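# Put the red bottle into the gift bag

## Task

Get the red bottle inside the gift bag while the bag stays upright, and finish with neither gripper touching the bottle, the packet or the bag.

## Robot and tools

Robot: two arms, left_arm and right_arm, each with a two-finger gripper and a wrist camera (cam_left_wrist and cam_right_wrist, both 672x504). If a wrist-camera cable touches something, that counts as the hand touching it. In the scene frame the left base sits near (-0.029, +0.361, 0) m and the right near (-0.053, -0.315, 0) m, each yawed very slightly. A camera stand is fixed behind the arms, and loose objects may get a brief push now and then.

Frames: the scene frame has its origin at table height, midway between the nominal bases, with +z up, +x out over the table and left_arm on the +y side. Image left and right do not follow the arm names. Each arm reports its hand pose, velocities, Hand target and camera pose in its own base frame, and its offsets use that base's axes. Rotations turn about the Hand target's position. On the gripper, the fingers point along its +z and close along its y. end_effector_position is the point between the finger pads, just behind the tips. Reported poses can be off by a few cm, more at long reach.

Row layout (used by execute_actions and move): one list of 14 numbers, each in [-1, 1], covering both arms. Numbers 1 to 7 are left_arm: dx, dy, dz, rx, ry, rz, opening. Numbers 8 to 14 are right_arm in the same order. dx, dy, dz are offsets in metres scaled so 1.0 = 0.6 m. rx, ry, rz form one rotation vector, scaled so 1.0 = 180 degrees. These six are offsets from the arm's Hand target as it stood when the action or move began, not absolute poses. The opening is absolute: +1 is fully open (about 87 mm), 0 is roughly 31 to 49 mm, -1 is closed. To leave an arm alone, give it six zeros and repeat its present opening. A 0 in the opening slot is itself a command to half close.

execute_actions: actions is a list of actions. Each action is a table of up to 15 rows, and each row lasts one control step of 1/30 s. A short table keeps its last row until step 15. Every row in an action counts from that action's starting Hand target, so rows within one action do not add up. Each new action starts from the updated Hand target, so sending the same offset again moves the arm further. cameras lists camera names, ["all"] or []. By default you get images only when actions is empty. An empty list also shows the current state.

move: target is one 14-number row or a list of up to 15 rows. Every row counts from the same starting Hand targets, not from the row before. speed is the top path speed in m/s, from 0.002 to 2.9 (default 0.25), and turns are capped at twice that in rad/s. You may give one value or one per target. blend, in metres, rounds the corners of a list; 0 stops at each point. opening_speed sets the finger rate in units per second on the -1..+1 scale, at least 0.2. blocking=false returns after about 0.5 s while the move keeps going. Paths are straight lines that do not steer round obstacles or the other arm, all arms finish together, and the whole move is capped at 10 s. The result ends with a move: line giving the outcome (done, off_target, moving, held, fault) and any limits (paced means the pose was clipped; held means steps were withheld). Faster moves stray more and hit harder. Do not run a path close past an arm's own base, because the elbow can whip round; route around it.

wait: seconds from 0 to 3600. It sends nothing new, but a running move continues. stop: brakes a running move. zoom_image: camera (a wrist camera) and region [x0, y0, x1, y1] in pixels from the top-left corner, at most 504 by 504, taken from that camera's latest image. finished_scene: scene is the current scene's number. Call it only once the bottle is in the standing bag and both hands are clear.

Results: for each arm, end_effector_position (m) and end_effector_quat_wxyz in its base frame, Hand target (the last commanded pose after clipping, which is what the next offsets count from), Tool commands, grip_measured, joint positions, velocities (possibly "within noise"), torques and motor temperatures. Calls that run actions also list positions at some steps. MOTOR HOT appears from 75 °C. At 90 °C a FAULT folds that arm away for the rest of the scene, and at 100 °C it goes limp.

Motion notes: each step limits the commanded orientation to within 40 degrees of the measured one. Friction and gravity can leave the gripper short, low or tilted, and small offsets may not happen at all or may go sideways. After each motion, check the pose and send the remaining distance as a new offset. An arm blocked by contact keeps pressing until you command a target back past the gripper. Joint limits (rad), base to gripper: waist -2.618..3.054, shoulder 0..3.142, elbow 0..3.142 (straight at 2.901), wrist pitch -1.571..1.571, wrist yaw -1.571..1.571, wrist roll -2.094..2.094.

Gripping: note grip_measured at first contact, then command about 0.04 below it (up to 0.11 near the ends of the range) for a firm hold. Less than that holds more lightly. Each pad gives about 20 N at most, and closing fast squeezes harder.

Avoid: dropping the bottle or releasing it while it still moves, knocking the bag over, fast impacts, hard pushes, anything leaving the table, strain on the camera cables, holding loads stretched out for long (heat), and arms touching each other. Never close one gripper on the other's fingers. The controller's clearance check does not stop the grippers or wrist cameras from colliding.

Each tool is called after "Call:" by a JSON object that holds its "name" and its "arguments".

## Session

Now time counts; be brisk.

Call:
{"name": "execute_actions", "arguments": {"actions": []}}

Scene clock: 0.00 s.
left_arm: end_effector_position=(+0.3707, -0.0074, +0.0354) grip_measured=+1.000 end_effector_quat_wxyz=(+0.560, +0.000, +0.828, -0.026) | right_arm: end_effector_position=(+0.3752, -0.0479, +0.0542) grip_measured=+1.000 end_effector_quat_wxyz=(+0.584, +0.012, +0.809, -0.065)
Joint positions: left_arm=[0.006 1.557 0.326 0.851 0.049 -0.026 1] | right_arm=[-0.111 1.528 0.331 0.882 0.014 -0.09 1]
Joint velocities: within noise
Joint torques (N m): no reading
Motor temperatures (°C): left_arm=[29 33 33 29 26 28 29] | right_arm=[30 33 31 31 29 29 26]
Heat: left arm: 33 °C; right arm: 33 °C.
Hand target: left_arm +0.3754, -0.0073, +0.0433; +0.571, +0.001, +0.821, -0.026 | right_arm +0.3754, -0.0479, +0.0543; +0.582, +0.012, +0.810, -0.064
Tool commands: left_gripper/opening=+1.0 right_gripper/opening=+1.0
camera_calibration:
cam_left_wrist: T_world_to_cam=[[-0.01612, -0.99811, 0.05937, -0.00901], [-0.94822, -0.00358, -0.31759, 0.38547], [0.3172, -0.06141, -0.94637, 0.05571]] pos_world=[0.34769, -0.00419, 0.17567]
cam_right_wrist: T_world_to_cam=[[-0.06207, -0.99464, 0.08276, -0.02852], [-0.93705, 0.02952, -0.34795, 0.39037], [0.34364, -0.09915, -0.93385, 0.05821]] pos_world=[0.34403, -0.03412, 0.19255]

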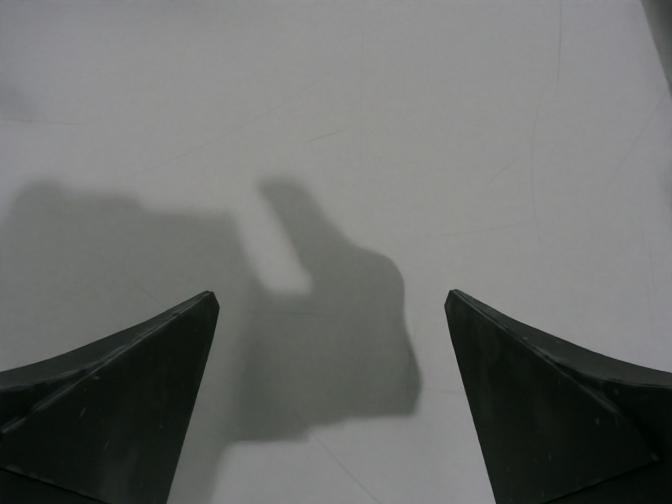

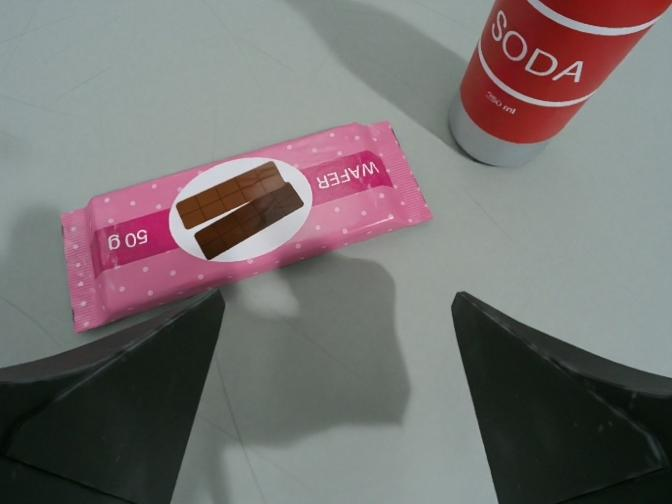

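Call:
{"name": "move", "arguments": {"target": [-0.2,0,0.5,0,0,0,1,-0.2,0,0.5,0,0,0,0.7], "cameras": ["all"], "speed": 0.3}}

Scene clock: 2.67 s.
left_arm: end_effector_position=(+0.2553, -0.0081, +0.3305) grip_measured=+1.000 end_effector_quat_wxyz=(+0.559, +0.000, +0.829, -0.026) | right_arm: end_effector_position=(+0.2581, -0.0481, +0.3488) grip_measured=+0.700 end_effector_quat_wxyz=(+0.581, +0.017, +0.811, -0.064)
Joint positions: left_arm=[0.006 0.825 1.247 -0.807 0.049 -0.026 1] | right_arm=[-0.226 0.834 1.271 -0.761 -0.091 -0.119 0.85]
Joint torques (N m): left_arm=[0.5 0.7 9.02 1.63 0.12 0.06] | right_arm=[-0.55 -0.09 7.54 1.82 -0.12 -0.17]
Heat: left arm: 34 °C; right arm: 33 °C.
Hand target: left_arm +0.2554, -0.0073, +0.3434; +0.571, +0.001, +0.820, -0.026 | right_arm +0.2555, -0.0478, +0.3542; +0.582, +0.012, +0.810, -0.064
Off the commanded pose: left_arm 0.013 m, 2 deg | right_arm 0.006 m, 1 deg.
move: off_target (left_arm)
cam_left_wrist: T_world_to_cam=[[-0.01585, -0.99811, 0.05944, -0.02918], [-0.94968, -0.00358, -0.3132, 0.36862], [0.31282, -0.06142, -0.94783, 0.37315]] pos_world=[0.23288, -0.00489, 0.47087]
cam_right_wrist: T_world_to_cam=[[-0.0692, -0.99469, 0.07617, -0.0562], [-0.93866, 0.03906, -0.34262, 0.38212], [0.33783, -0.0952, -0.93638, 0.37617]] pos_world=[0.22771, -0.03501, 0.48744]

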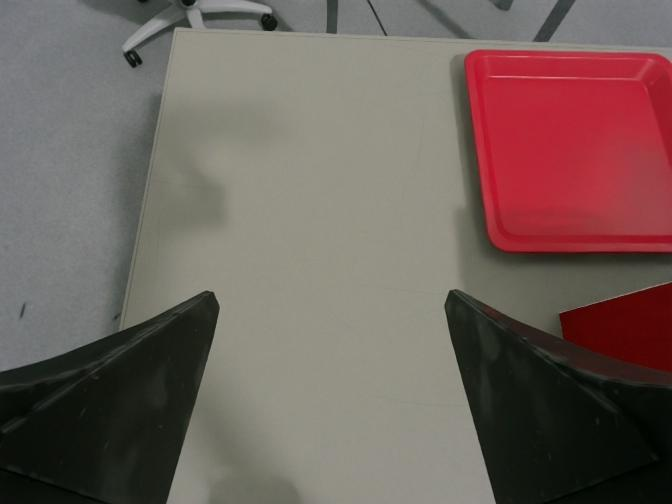

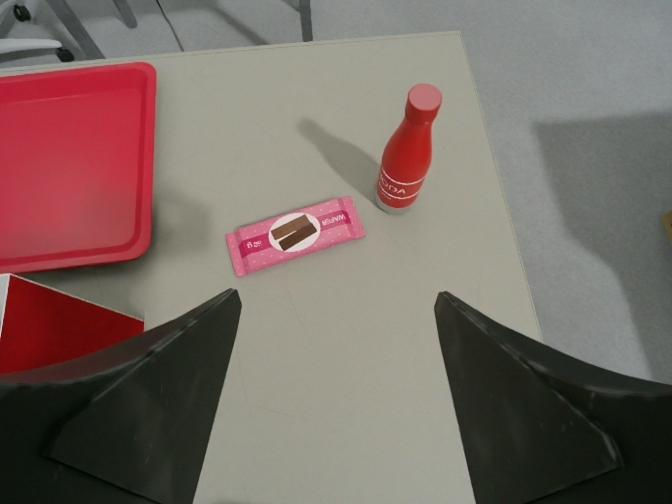

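Call:
{"name": "move", "arguments": {"target": [0,0,0,0,0,0,1,0.3325,-0.2,-0.145,0.0374,0.203,0.020,0.6], "cameras": ["cam_right_wrist"], "speed": 0.3}}

Scene clock: 6.07 s.
left_arm: end_effector_position=(+0.2553, -0.0081, +0.3304) grip_measured=+1.000 end_effector_quat_wxyz=(+0.558, +0.000, +0.829, -0.026) | right_arm: end_effector_position=(+0.4559, -0.1649, +0.2710) grip_measured=+0.600 end_effector_quat_wxyz=(+0.329, +0.002, +0.944, -0.008)
Joint positions: left_arm=[0.006 0.825 1.247 -0.807 0.049 -0.026 1] | right_arm=[-0.403 2.285 2.845 -1.495 -0.23 -0.322 0.8]
Joint torques (N m): left_arm=[0.5 0.68 9.11 1.67 0.11 0.08] | right_arm=[-0.32 -10.59 6.41 1.16 -0.16 -0.19]
Heat: left arm: 34 °C; right arm: 34 °C.
Hand target: left_arm +0.2554, -0.0073, +0.3434; +0.571, +0.001, +0.820, -0.026 | right_arm +0.4549, -0.1679, +0.2674; +0.299, +0.000, +0.954, +0.000
Off the commanded pose: left_arm 0.013 m, 2 deg | right_arm 0.005 m, 4 deg.
elbow stopped short (right arm): the move would have taken joint 3 (elbow) straighter than the controller allows.
move: off_target (right_arm)
cam_right_wrist: T_world_to_cam=[[0.01359, -0.99986, -0.01013, -0.16793], [-0.97488, -0.0155, 0.2222, 0.40023], [-0.22232, 0.00685, -0.97495, 0.50799]] pos_world=[0.5054, -0.16519, 0.40463]

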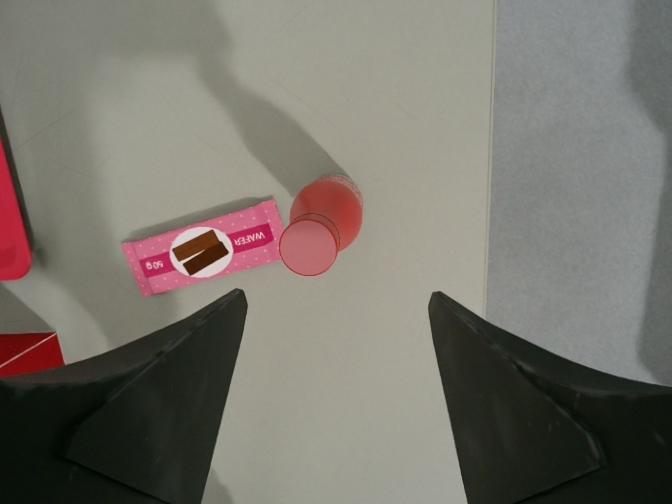

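Call:
{"name": "move", "arguments": {"target": [0,0,0,0,0,0,1,0.02,0.035,-0.129,0,0,0,0.6], "cameras": ["cam_right_wrist"], "speed": 0.2}}

Scene clock: 8.17 s.
left_arm: end_effector_position=(+0.2553, -0.0081, +0.3304) grip_measured=+1.000 end_effector_quat_wxyz=(+0.558, +0.000, +0.829, -0.026) | right_arm: end_effector_position=(+0.4700, -0.1474, +0.1861) grip_measured=+0.600 end_effector_quat_wxyz=(+0.297, -0.006, +0.955, +0.005)
Joint positions: left_arm=[0.006 0.825 1.247 -0.807 0.049 -0.026 1] | right_arm=[-0.353 2.086 2.141 -1.055 -0.209 -0.304 0.8]
Joint torques (N m): left_arm=[0.42 0.75 8.99 1.63 0.11 0.07] | right_arm=[0.35 -13.96 4.7 1.35 -0.02 -0.02]
Heat: left arm: 35 °C; right arm: 35 °C.
Hand target: left_arm +0.2554, -0.0073, +0.3434; +0.571, +0.001, +0.820, -0.026 | right_arm +0.4670, -0.1469, +0.1900; +0.299, +0.000, +0.954, +0.000
Off the commanded pose: left_arm 0.013 m, 2 deg | right_arm 0.005 m, 1 deg.
move: done
cam_right_wrist: T_world_to_cam=[[0.0356, -0.99888, -0.03128, -0.15781], [-0.95722, -0.04308, 0.28614, 0.40887], [-0.28717, 0.01976, -0.95768, 0.45745]] pos_world=[0.52836, -0.14906, 0.31616]

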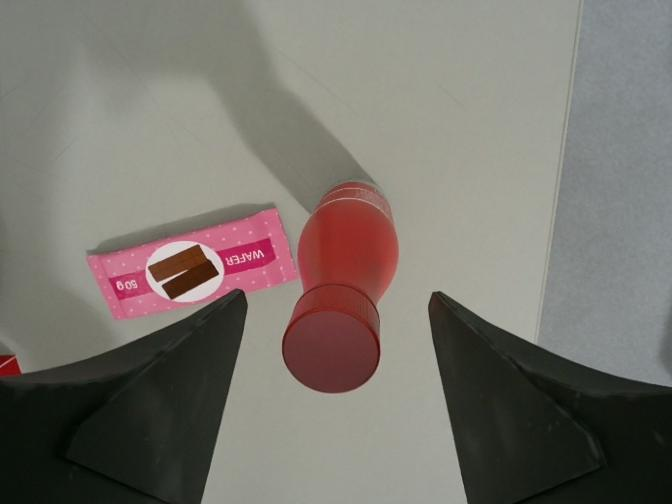

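Call:
{"name": "move", "arguments": {"target": [[0,0,0,0,0,0,1,0,0,0,0,0,0,-0.3],[0,0,0,0,0,0,1,-0.02,0,0.1,0,-0.02,0,-0.3],[0,0,0,0,0,0,1,-0.328,0.345,0.433,0,-0.0945,0,-0.3]], "blend": [0,0.03,0], "opening_speed": 0.8, "cameras": ["all"]}}

Scene clock: 12.80 s.
left_arm: end_effector_position=(+0.2553, -0.0081, +0.3304) grip_measured=+1.000 end_effector_quat_wxyz=(+0.558, +0.000, +0.829, -0.026) | right_arm: end_effector_position=(+0.2696, +0.0591, +0.4371) grip_measured=-0.138 end_effector_quat_wxyz=(+0.468, -0.014, +0.884, +0.006)
Joint positions: left_arm=[0.006 0.825 1.247 -0.807 0.049 -0.026 1] | right_arm=[0.36 1.531 2.503 -1.595 0.272 0.189 0.431]
Joint torques (N m): left_arm=[0.58 0.66 9.22 1.67 0.13 0.11] | right_arm=[1.16 -4.37 4.85 2 0.19 0]
Heat: left arm: 35 °C; right arm: 36 °C.
Hand target: left_arm +0.2554, -0.0073, +0.3434; +0.571, +0.001, +0.820, -0.026 | right_arm +0.2702, +0.0600, +0.4499; +0.437, +0.000, +0.899, +0.000
Off the commanded pose: left_arm 0.013 m, 2 deg | right_arm 0.013 m, 4 deg.
joint read past its limit (right arm) — joint 4 (wrist pitch), lower limit.
joint sent to its limit (right arm) — joint 4 (wrist pitch), lower limit. The joint targets are off in orientation, not in position.
move: off_target (right_arm)
cam_left_wrist: T_world_to_cam=[[-0.01582, -0.99811, 0.05945, -0.02918], [-0.94979, -0.00358, -0.31287, 0.36846], [0.31249, -0.06141, -0.94793, 0.37318]] pos_world=[0.23288, -0.00489, 0.47077]
cam_right_wrist: T_world_to_cam=[[0.05974, -0.9981, -0.01508, 0.04992], [-0.99514, -0.05837, -0.07925, 0.32494], [0.07822, 0.01974, -0.99674, 0.55478]] pos_world=[0.27698, 0.05784, 0.57948]

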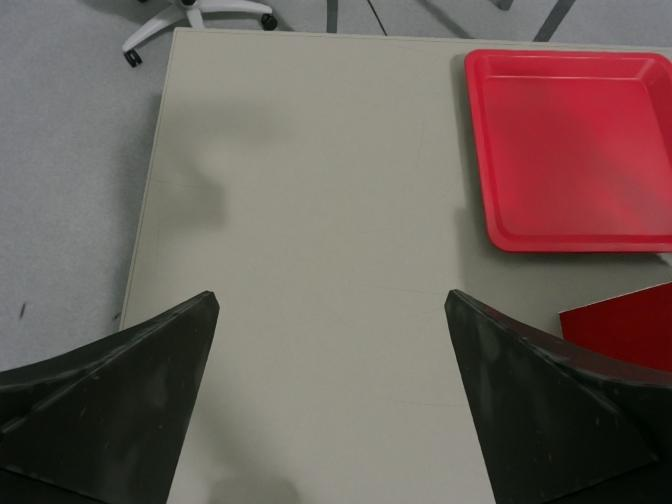

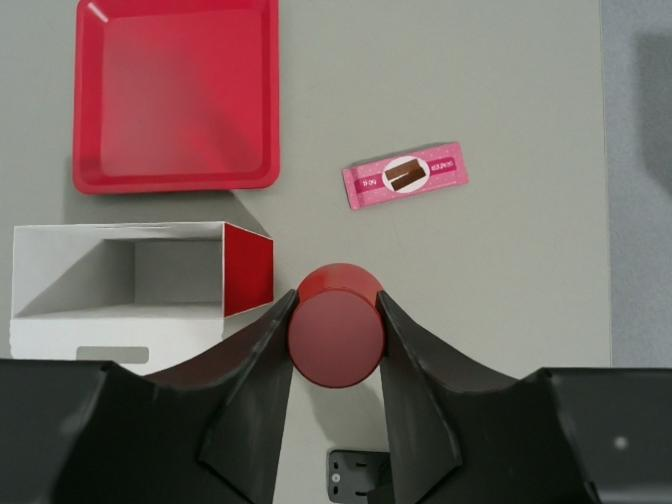

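Call:
{"name": "move", "arguments": {"target": [0,0,0,0,0,0,1,0.004,0.36,-0.037,0,-0.022,0,-0.3], "cameras": ["cam_right_wrist"]}}

Scene clock: 16.03 s.
left_arm: end_effector_position=(+0.2553, -0.0081, +0.3304) grip_measured=+1.000 end_effector_quat_wxyz=(+0.558, +0.000, +0.829, -0.026) | right_arm: end_effector_position=(+0.2700, +0.2781, +0.4121) grip_measured=-0.138 end_effector_quat_wxyz=(+0.515, -0.044, +0.855, +0.041)
Joint positions: left_arm=[0.006 0.825 1.247 -0.807 0.049 -0.026 1] | right_arm=[1.089 1.967 2.818 -1.595 0.81 0.615 0.431]
Joint torques (N m): left_arm=[0.39 0.69 9.11 1.67 0.14 0.07] | right_arm=[0.39 -8.44 5.52 1.69 0.74 0.02]
Heat: left arm: 36 °C; right arm: 36 °C.
Hand target: left_arm +0.2554, -0.0073, +0.3434; +0.571, +0.001, +0.820, -0.026 | right_arm +0.2726, +0.2761, +0.4276; +0.468, +0.000, +0.884, +0.000
Off the commanded pose: left_arm 0.013 m, 2 deg | right_arm 0.016 m, 9 deg.
joint read past its limit (right arm) — joint 4 (wrist pitch), lower limit.
joint sent to its limit (right arm) — joint 4 (wrist pitch), lower limit. The joint targets are off in orientation, not in position.
move: off_target (right_arm)
cam_right_wrist: T_world_to_cam=[[0.14755, -0.98836, -0.03711, 0.25068], [-0.97195, -0.13795, -0.1905, 0.39779], [0.18317, 0.06417, -0.98098, 0.47821]] pos_world=[0.26205, 0.27194, 0.5542]

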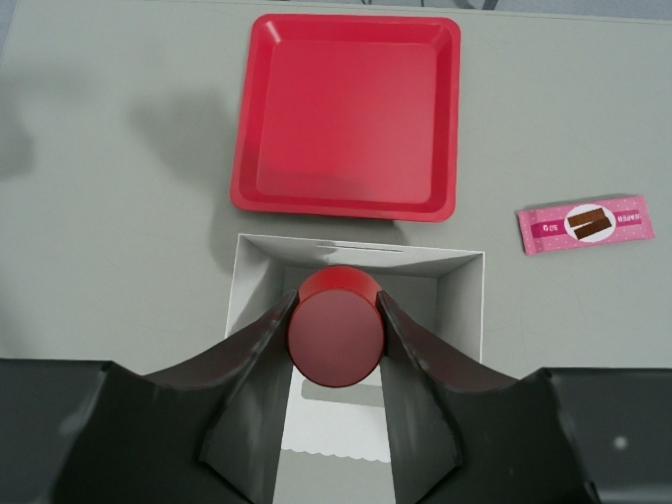

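Call:
{"name": "move", "arguments": {"target": [[0,0,0,0,0,0,1,0.029,0,-0.126,0,0.033,0,-0.3],[0,0,0,0,0,0,1,0.032,0,-0.244,0,0.0556,0,-0.3]], "blend": [0.01,0], "speed": 0.15, "cameras": ["cam_right_wrist"]}}

Scene clock: 19.47 s.
left_arm: end_effector_position=(+0.2553, -0.0081, +0.3304) grip_measured=+1.000 end_effector_quat_wxyz=(+0.558, +0.000, +0.829, -0.026) | right_arm: end_effector_position=(+0.2900, +0.2784, +0.2683) grip_measured=-0.138 end_effector_quat_wxyz=(+0.373, -0.010, +0.928, -0.017)
Joint positions: left_arm=[0.006 0.825 1.247 -0.807 0.049 -0.026 1] | right_arm=[0.961 1.842 2.104 -1.35 0.62 0.783 0.431]
Joint torques (N m): left_arm=[0.55 0.57 9.1 1.62 0.1 0.09] | right_arm=[-0.27 -12.41 4.82 1.3 0.39 -0.11]
Heat: left arm: 36 °C; right arm: 37 °C.
Hand target: left_arm +0.2554, -0.0073, +0.3434; +0.571, +0.001, +0.820, -0.026 | right_arm +0.2919, +0.2761, +0.2811; +0.389, +0.000, +0.921, +0.000
Off the commanded pose: left_arm 0.013 m, 2 deg | right_arm 0.013 m, 3 deg.
move: off_target (right_arm)
cam_right_wrist: T_world_to_cam=[[0.03112, -0.99939, 0.01574, 0.26533], [-0.99111, -0.02882, 0.12984, 0.27912], [-0.12931, -0.01964, -0.99141, 0.45029]] pos_world=[0.32661, 0.28205, 0.406]

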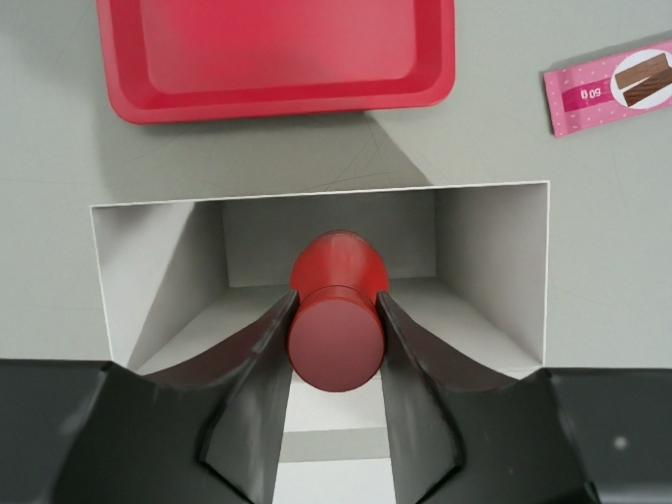

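Call:
{"name": "move", "arguments": {"target": [0,0,0,0,0,0,1,0.007,0,-0.143,0,0.014,0,-0.3], "speed": 0.12, "cameras": ["cam_right_wrist"]}}

Scene clock: 21.73 s.
left_arm: end_effector_position=(+0.2553, -0.0081, +0.3304) grip_measured=+1.000 end_effector_quat_wxyz=(+0.558, +0.000, +0.829, -0.026) | right_arm: end_effector_position=(+0.2920, +0.2713, +0.1872) grip_measured=-0.139 end_effector_quat_wxyz=(+0.356, -0.012, +0.934, -0.026)
Joint positions: left_arm=[0.006 0.825 1.247 -0.807 0.049 -0.026 1] | right_arm=[0.936 1.747 1.661 -1.033 0.594 0.77 0.431]
Joint torques (N m): left_arm=[0.61 0.81 9.07 1.65 0.13 0.08] | right_arm=[-0.24 -11.41 5.39 1.52 0.32 -0.05]
Motor temperatures (°C): left_arm=[29 33 37 34 26 28 29] | right_arm=[30 37 33 34 29 29 26]
Heat: left arm: 37 °C; right arm: 37 °C.
Hand target: left_arm +0.2554, -0.0073, +0.3434; +0.571, +0.001, +0.820, -0.026 | right_arm +0.2960, +0.2761, +0.1954; +0.369, +0.000, +0.930, +0.000
Off the commanded pose: left_arm 0.013 m, 2 deg | right_arm 0.010 m, 4 deg.
move: off_target (right_arm)
cam_right_wrist: T_world_to_cam=[[0.02864, -0.99901, 0.03416, 0.25664], [-0.98569, -0.02255, 0.16706, 0.28119], [-0.16612, -0.03845, -0.98535, 0.3847]] pos_world=[0.33373, 0.27751, 0.32332]

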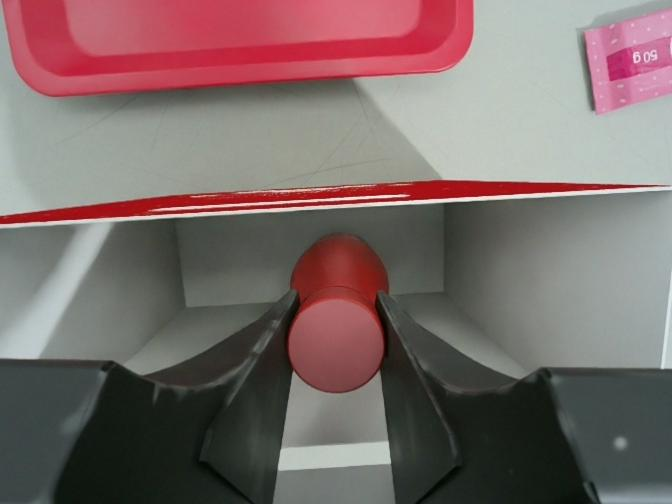

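Call:
{"name": "move", "arguments": {"target": [[0,0,0,0,0,0,1,0,0,-0.012,0,0,0,-0.3],[0,0,0,0,0,0,1,0,0,-0.012,0,0,0,0.3],[0,0,0,0,0,0,1,-0.07,0,0.16,0,0,0,0.3]], "opening_speed": 1.0, "speed": [0.05,0.05,0.25], "cameras": ["cam_right_wrist"]}}

Scene clock: 25.43 s.
left_arm: end_effector_position=(+0.2553, -0.0081, +0.3304) grip_measured=+1.000 end_effector_quat_wxyz=(+0.558, +0.000, +0.829, -0.026) | right_arm: end_effector_position=(+0.2540, +0.2748, +0.2891) grip_measured=+0.300 end_effector_quat_wxyz=(+0.367, -0.005, +0.930, +0.000)
Joint positions: left_arm=[0.006 0.825 1.247 -0.807 0.049 -0.026 1] | right_arm=[1.031 1.797 2.152 -1.475 0.623 0.872 0.65]
Joint torques (N m): left_arm=[0.28 0.7 9.02 1.67 0.12 0.06] | right_arm=[0.54 -7.28 6.74 0.86 0.51 0.02]
Heat: left arm: 37 °C; right arm: 38 °C.
Hand target: left_arm +0.2554, -0.0073, +0.3434; +0.571, +0.001, +0.820, -0.026 | right_arm +0.2541, +0.2761, +0.2914; +0.369, +0.000, +0.930, +0.000
Off the commanded pose: left_arm 0.013 m, 2 deg | right_arm 0.003 m, 1 deg.
move: done; target 2's new opening was sent with right_arm's hand 0.006 m and 3 deg from that target
cam_right_wrist: T_world_to_cam=[[0.03471, -0.99923, -0.01848, 0.27144], [-0.98914, -0.03699, 0.14223, 0.23881], [-0.1428, 0.01335, -0.98966, 0.46]] pos_world=[0.29248, 0.27393, 0.42629]

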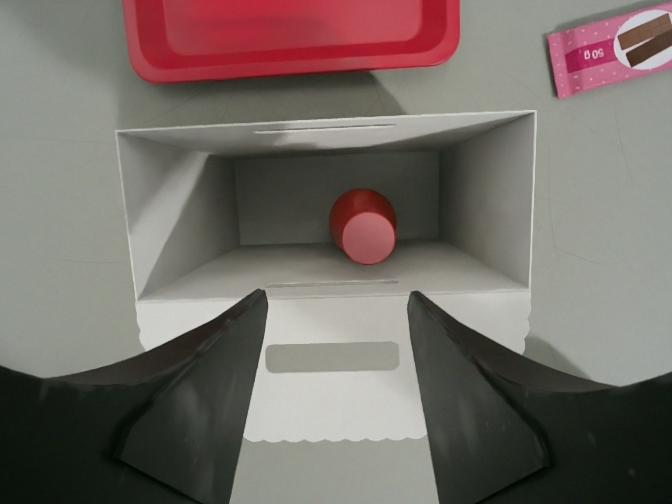

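Call:
{"name": "finished_scene", "arguments": {"scene": 2}}

The scene is finished: the task was done.


## Next scene

The same job, from a new start.

Call:
{"name": "execute_actions", "arguments": {"actions": []}}

Scene clock: 0.00 s.
left_arm: end_effector_position=(+0.3005, +0.0348, +0.1328) grip_measured=+1.000 end_effector_quat_wxyz=(+0.478, +0.063, +0.869, +0.111) | right_arm: end_effector_position=(+0.3486, +0.0515, +0.1576) grip_measured=+1.000 end_effector_quat_wxyz=(+0.561, -0.014, +0.809, +0.174)
Joint positions: left_arm=[0.014 0.923 0.573 -0.199 -0.121 0.226 1] | right_arm=[-0.038 1.072 0.548 0.189 -0.338 0.169 1]
Joint velocities: within noise
Joint torques (N m): no reading
Motor temperatures (°C): left_arm=[28 31 31 27 26 28 28] | right_arm=[30 31 29 30 29 29 26]
Heat: left arm: 31 °C; right arm: 31 °C.
Hand target: left_arm +0.3034, +0.0349, +0.1395; +0.486, +0.062, +0.864, +0.112 | right_arm +0.3486, +0.0515, +0.1588; +0.560, -0.013, +0.810, +0.174
Tool commands: left_gripper/opening=+1.0 right_gripper/opening=+1.0
camera_calibration:
cam_left_wrist: T_world_to_cam=[[0.0134, -0.97093, -0.23899, 0.056], [-0.99016, 0.02041, -0.13844, 0.33788], [0.13929, 0.23849, -0.9611, 0.21766]] pos_world=[0.30348, -0.00443, 0.26936]
cam_right_wrist: T_world_to_cam=[[0.24894, -0.92893, -0.27406, 0.00463], [-0.92972, -0.14991, -0.33638, 0.40338], [0.27139, 0.33854, -0.90097, 0.17129]] pos_world=[0.32739, 0.00678, 0.29128]

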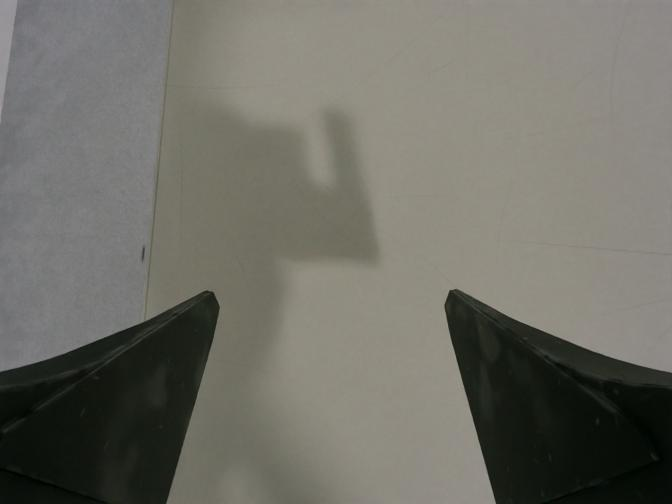

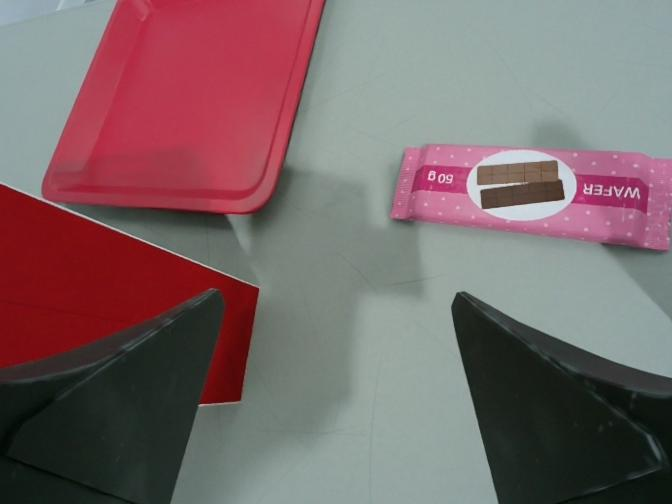

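Call:
{"name": "move", "arguments": {"target": [0,0,0,0,0,0,1,-0.133,-0.183,0.32,-0.085,-0.004,-0.07,0.7], "cameras": ["cam_right_wrist"], "speed": 0.3}}

Scene clock: 2.50 s.
left_arm: end_effector_position=(+0.3005, +0.0348, +0.1328) grip_measured=+1.000 end_effector_quat_wxyz=(+0.478, +0.063, +0.869, +0.111) | right_arm: end_effector_position=(+0.2706, -0.0589, +0.3454) grip_measured=+0.700 end_effector_quat_wxyz=(+0.573, +0.006, +0.820, +0.003)
Joint positions: left_arm=[0.014 0.923 0.573 -0.199 -0.121 0.226 1] | right_arm=[-0.458 0.926 1.314 -0.775 -0.426 -0.155 0.85]
Joint torques (N m): left_arm=[-0.08 -1.88 8.73 1.7 -0.02 0] | right_arm=[-0.29 -0.35 7.88 1.6 -0.29 -0.24]
Heat: left arm: 31 °C; right arm: 31 °C.
Hand target: left_arm +0.3034, +0.0349, +0.1396; +0.486, +0.062, +0.864, +0.112 | right_arm +0.2688, -0.0582, +0.3508; +0.574, +0.000, +0.819, +0.003
Off the commanded pose: left_arm 0.007 m, 1 deg | right_arm 0.006 m, 1 deg.
move: done
cam_right_wrist: T_world_to_cam=[[0.02689, -0.99943, -0.02027, -0.05881], [-0.94718, -0.01899, -0.32014, 0.38432], [0.31958, 0.0278, -0.94715, 0.38361]] pos_world=[0.24301, -0.06214, 0.48518]

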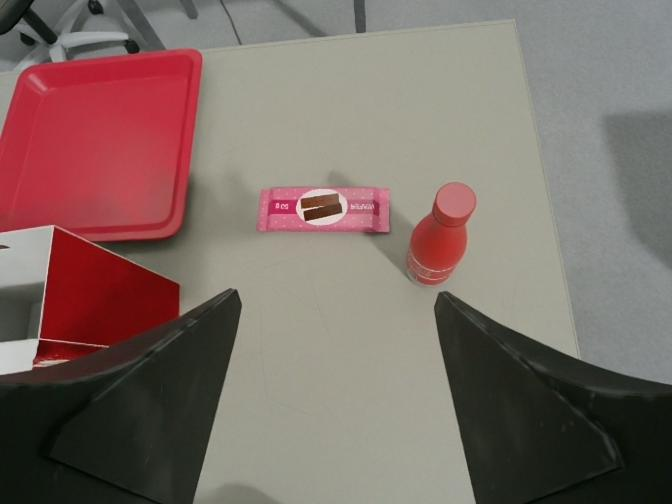

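Call:
{"name": "move", "arguments": {"target": [0,0,0,0,0,0,1,0.143,-0.145,-0.142,0,0.194,0,0.6], "cameras": ["cam_right_wrist"], "speed": 0.3}}

Scene clock: 5.03 s.
left_arm: end_effector_position=(+0.3005, +0.0348, +0.1328) grip_measured=+1.000 end_effector_quat_wxyz=(+0.478, +0.063, +0.869, +0.111) | right_arm: end_effector_position=(+0.3540, -0.1444, +0.2649) grip_measured=+0.600 end_effector_quat_wxyz=(+0.308, +0.006, +0.951, +0.007)
Joint positions: left_arm=[0.014 0.923 0.573 -0.199 -0.121 0.226 1] | right_arm=[-0.475 1.717 1.97 -1.256 -0.28 -0.38 0.8]
Joint torques (N m): left_arm=[-0.12 -2.11 8.73 1.67 -0.05 -0.03] | right_arm=[0.76 -7.06 7.51 1.11 -0.08 -0.21]
Heat: left arm: 32 °C; right arm: 31 °C.
Hand target: left_arm +0.3034, +0.0349, +0.1396; +0.486, +0.062, +0.864, +0.112 | right_arm +0.3546, -0.1453, +0.2656; +0.302, +0.001, +0.953, +0.003
Off the commanded pose: left_arm 0.007 m, 1 deg | right_arm 0.001 m, 1 deg.
move: done
cam_right_wrist: T_world_to_cam=[[0.01503, -0.99899, -0.04231, -0.13796], [-0.96392, -0.02572, 0.26494, 0.28585], [-0.26577, 0.03681, -0.96334, 0.4959]] pos_world=[0.4094, -0.14872, 0.39615]

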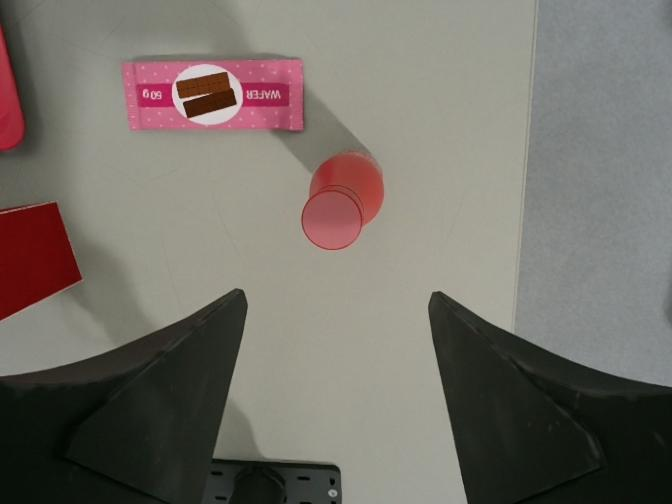

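Call:
{"name": "move", "arguments": {"target": [0,0,0,0,0,0,1,0.038,0.015,-0.129,0,0,0,0.6], "cameras": ["cam_right_wrist"], "speed": 0.2}}

Scene clock: 6.93 s.
left_arm: end_effector_position=(+0.3005, +0.0348, +0.1328) grip_measured=+1.000 end_effector_quat_wxyz=(+0.478, +0.063, +0.869, +0.111) | right_arm: end_effector_position=(+0.3800, -0.1385, +0.1843) grip_measured=+0.600 end_effector_quat_wxyz=(+0.297, -0.002, +0.955, +0.008)
Joint positions: left_arm=[0.014 0.923 0.573 -0.199 -0.121 0.226 1] | right_arm=[-0.422 1.712 1.632 -0.936 -0.25 -0.355 0.8]
Joint torques (N m): left_arm=[-0.05 -1.81 8.65 1.71 0.04 0.03] | right_arm=[0.85 -11.36 5.07 1.37 -0.05 0.02]
Heat: left arm: 32 °C; right arm: 31 °C.
Hand target: left_arm +0.3034, +0.0349, +0.1396; +0.486, +0.062, +0.864, +0.112 | right_arm +0.3774, -0.1363, +0.1882; +0.302, +0.001, +0.953, +0.003
Off the commanded pose: left_arm 0.007 m, 1 deg | right_arm 0.005 m, 1 deg.
move: done
cam_right_wrist: T_world_to_cam=[[0.03042, -0.99874, -0.04, -0.14212], [-0.95734, -0.04062, 0.28609, 0.32398], [-0.28735, 0.02959, -0.95737, 0.43111]] pos_world=[0.43836, -0.14154, 0.31436]

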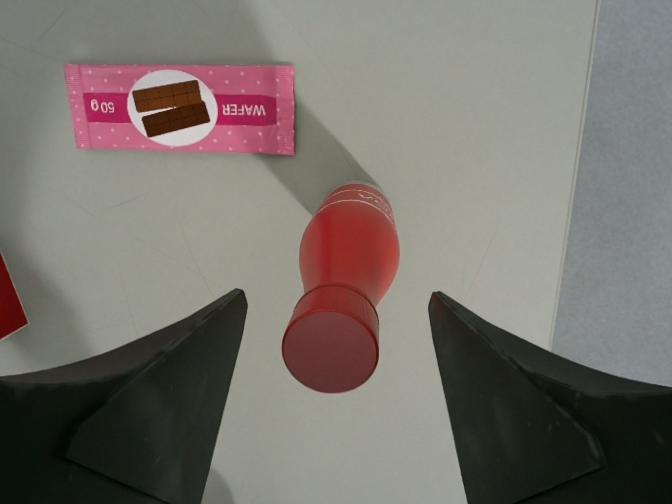

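Call:
{"name": "move", "arguments": {"target": [[0,0,0,0,0,0,1,0,0,0,0,0,0,-0.3],[0,0,0,0,0,0,1,-0.02,0,0.1,0,-0.02,0,-0.3],[0,0,0,0,0,0,1,-0.179,0.31,0.436,0,-0.0945,0,-0.3],[0,0,0,0,0,0,1,-0.179,0.647,0.42,0,-0.117,0,-0.3]], "blend": [0,0.03,0.03,0], "opening_speed": 0.8, "cameras": ["cam_right_wrist"]}}

Scene clock: 12.40 s.
left_arm: end_effector_position=(+0.3005, +0.0348, +0.1328) grip_measured=+1.000 end_effector_quat_wxyz=(+0.478, +0.063, +0.869, +0.111) | right_arm: end_effector_position=(+0.2682, +0.2536, +0.4252) grip_measured=-0.143 end_effector_quat_wxyz=(+0.519, -0.041, +0.853, +0.040)
Joint positions: left_arm=[0.014 0.923 0.573 -0.199 -0.121 0.226 1] | right_arm=[1.059 1.897 2.779 -1.594 0.797 0.581 0.429]
Joint torques (N m): left_arm=[-0.03 -1.91 8.73 1.71 -0.02 0] | right_arm=[0.62 -8.01 5.55 1.83 0.6 -0.03]
Heat: left arm: 33 °C; right arm: 32 °C.
Hand target: left_arm +0.3034, +0.0349, +0.1396; +0.486, +0.062, +0.864, +0.112 | right_arm +0.2700, +0.2520, +0.4402; +0.471, +0.001, +0.882, +0.003
Off the commanded pose: left_arm 0.007 m, 1 deg | right_arm 0.015 m, 9 deg.
joint read past its limit (right arm) — joint 4 (wrist pitch), lower limit.
joint sent to its limit (right arm) — joint 4 (wrist pitch), lower limit. The joint targets are off in orientation, not in position.
move: off_target (right_arm)
cam_right_wrist: T_world_to_cam=[[0.14301, -0.98902, -0.03721, 0.22863], [-0.97056, -0.13278, -0.20095, 0.39798], [0.1938, 0.06485, -0.97889, 0.48915]] pos_world=[0.25877, 0.24724, 0.5673]

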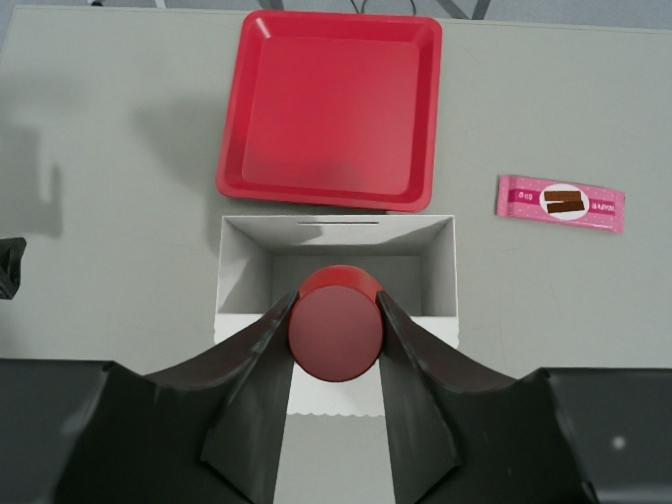

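Call:
{"name": "move", "arguments": {"target": [[0,0,0,0,0,0,1,0.037,0,-0.017,0,0,0,-0.3],[0,0,0,0,0,0,1,0.073,0,-0.14,0,0.033,0,-0.3],[0,0,0,0,0,0,1,0.077,0,-0.265,0,0.061,0,-0.3]], "blend": [0.006,0.01,0], "speed": 0.15, "cameras": ["cam_right_wrist"]}}

Scene clock: 16.10 s.
left_arm: end_effector_position=(+0.3005, +0.0348, +0.1328) grip_measured=+1.000 end_effector_quat_wxyz=(+0.478, +0.063, +0.869, +0.111) | right_arm: end_effector_position=(+0.3128, +0.2539, +0.2663) grip_measured=-0.144 end_effector_quat_wxyz=(+0.363, -0.009, +0.932, -0.015)
Joint positions: left_arm=[0.014 0.923 0.573 -0.199 -0.121 0.226 1] | right_arm=[0.856 1.809 2.053 -1.288 0.553 0.684 0.428]
Joint torques (N m): left_arm=[0.01 -1.84 8.69 1.66 -0.02 0.03] | right_arm=[-0.4 -12.46 5.14 1.51 0.45 -0.19]
Heat: left arm: 34 °C; right arm: 33 °C.
Hand target: left_arm +0.3034, +0.0349, +0.1396; +0.486, +0.062, +0.864, +0.112 | right_arm +0.3162, +0.2519, +0.2813; +0.384, +0.001, +0.923, +0.003
Off the commanded pose: left_arm 0.007 m, 1 deg | right_arm 0.015 m, 4 deg.
move: off_target (right_arm)
cam_right_wrist: T_world_to_cam=[[0.03145, -0.99943, 0.01215, 0.24103], [-0.98814, -0.02926, 0.15071, 0.29494], [-0.15027, -0.01675, -0.9885, 0.45583]] pos_world=[0.35236, 0.25716, 0.40321]

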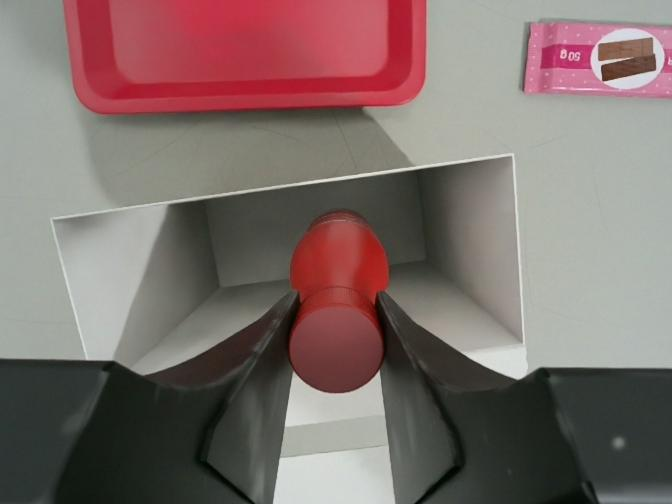

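Call:
{"name": "move", "arguments": {"target": [[0,0,0,0,0,0,1,0.007,0,-0.138,0,0.01,0,-0.3],[0,0,0,0,0,0,1,0.007,0,-0.15,0,0.01,0,-0.3],[0,0,0,0,0,0,1,0.007,0,-0.15,0,0.01,0,0.3],[0,0,0,0,0,0,1,-0.063,0,0.02,0,0.01,0,0.3]], "opening_speed": 1.0, "speed": [0.12,0.05,0.05,0.25], "cameras": ["cam_right_wrist"]}}

Scene clock: 21.53 s.
left_arm: end_effector_position=(+0.3005, +0.0348, +0.1328) grip_measured=+1.000 end_effector_quat_wxyz=(+0.478, +0.063, +0.869, +0.111) | right_arm: end_effector_position=(+0.2785, +0.2508, +0.2909) grip_measured=+0.300 end_effector_quat_wxyz=(+0.369, -0.004, +0.930, +0.004)
Joint positions: left_arm=[0.014 0.923 0.573 -0.199 -0.121 0.226 1] | right_arm=[0.923 1.738 2.075 -1.383 0.572 0.758 0.65]
Joint torques (N m): left_arm=[0.16 -1.84 8.59 1.67 0 0.02] | right_arm=[0.7 -7.16 7.27 1.01 0.42 0.03]
Motor temperatures (°C): left_arm=[28 31 34 32 26 28 28] | right_arm=[30 34 31 32 29 29 26]
Heat: left arm: 34 °C; right arm: 34 °C.
Hand target: left_arm +0.3034, +0.0349, +0.1396; +0.486, +0.062, +0.864, +0.112 | right_arm +0.2784, +0.2519, +0.2932; +0.370, +0.001, +0.929, +0.003
Off the commanded pose: left_arm 0.007 m, 1 deg | right_arm 0.003 m, 1 deg.
move: done
cam_right_wrist: T_world_to_cam=[[0.03508, -0.99904, -0.02635, 0.24879], [-0.98965, -0.0384, 0.13824, 0.26356], [-0.13912, 0.02123, -0.99005, 0.46277]] pos_world=[0.31649, 0.24885, 0.42829]

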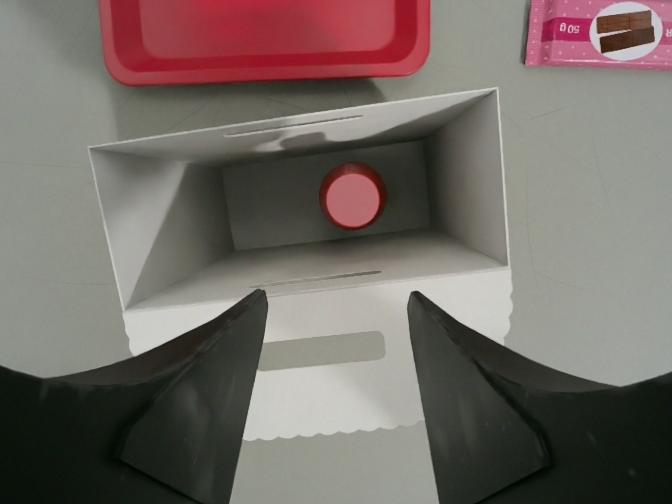

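Call:
{"name": "finished_scene", "arguments": {"scene": 3}}

The scene is finished: the task was done.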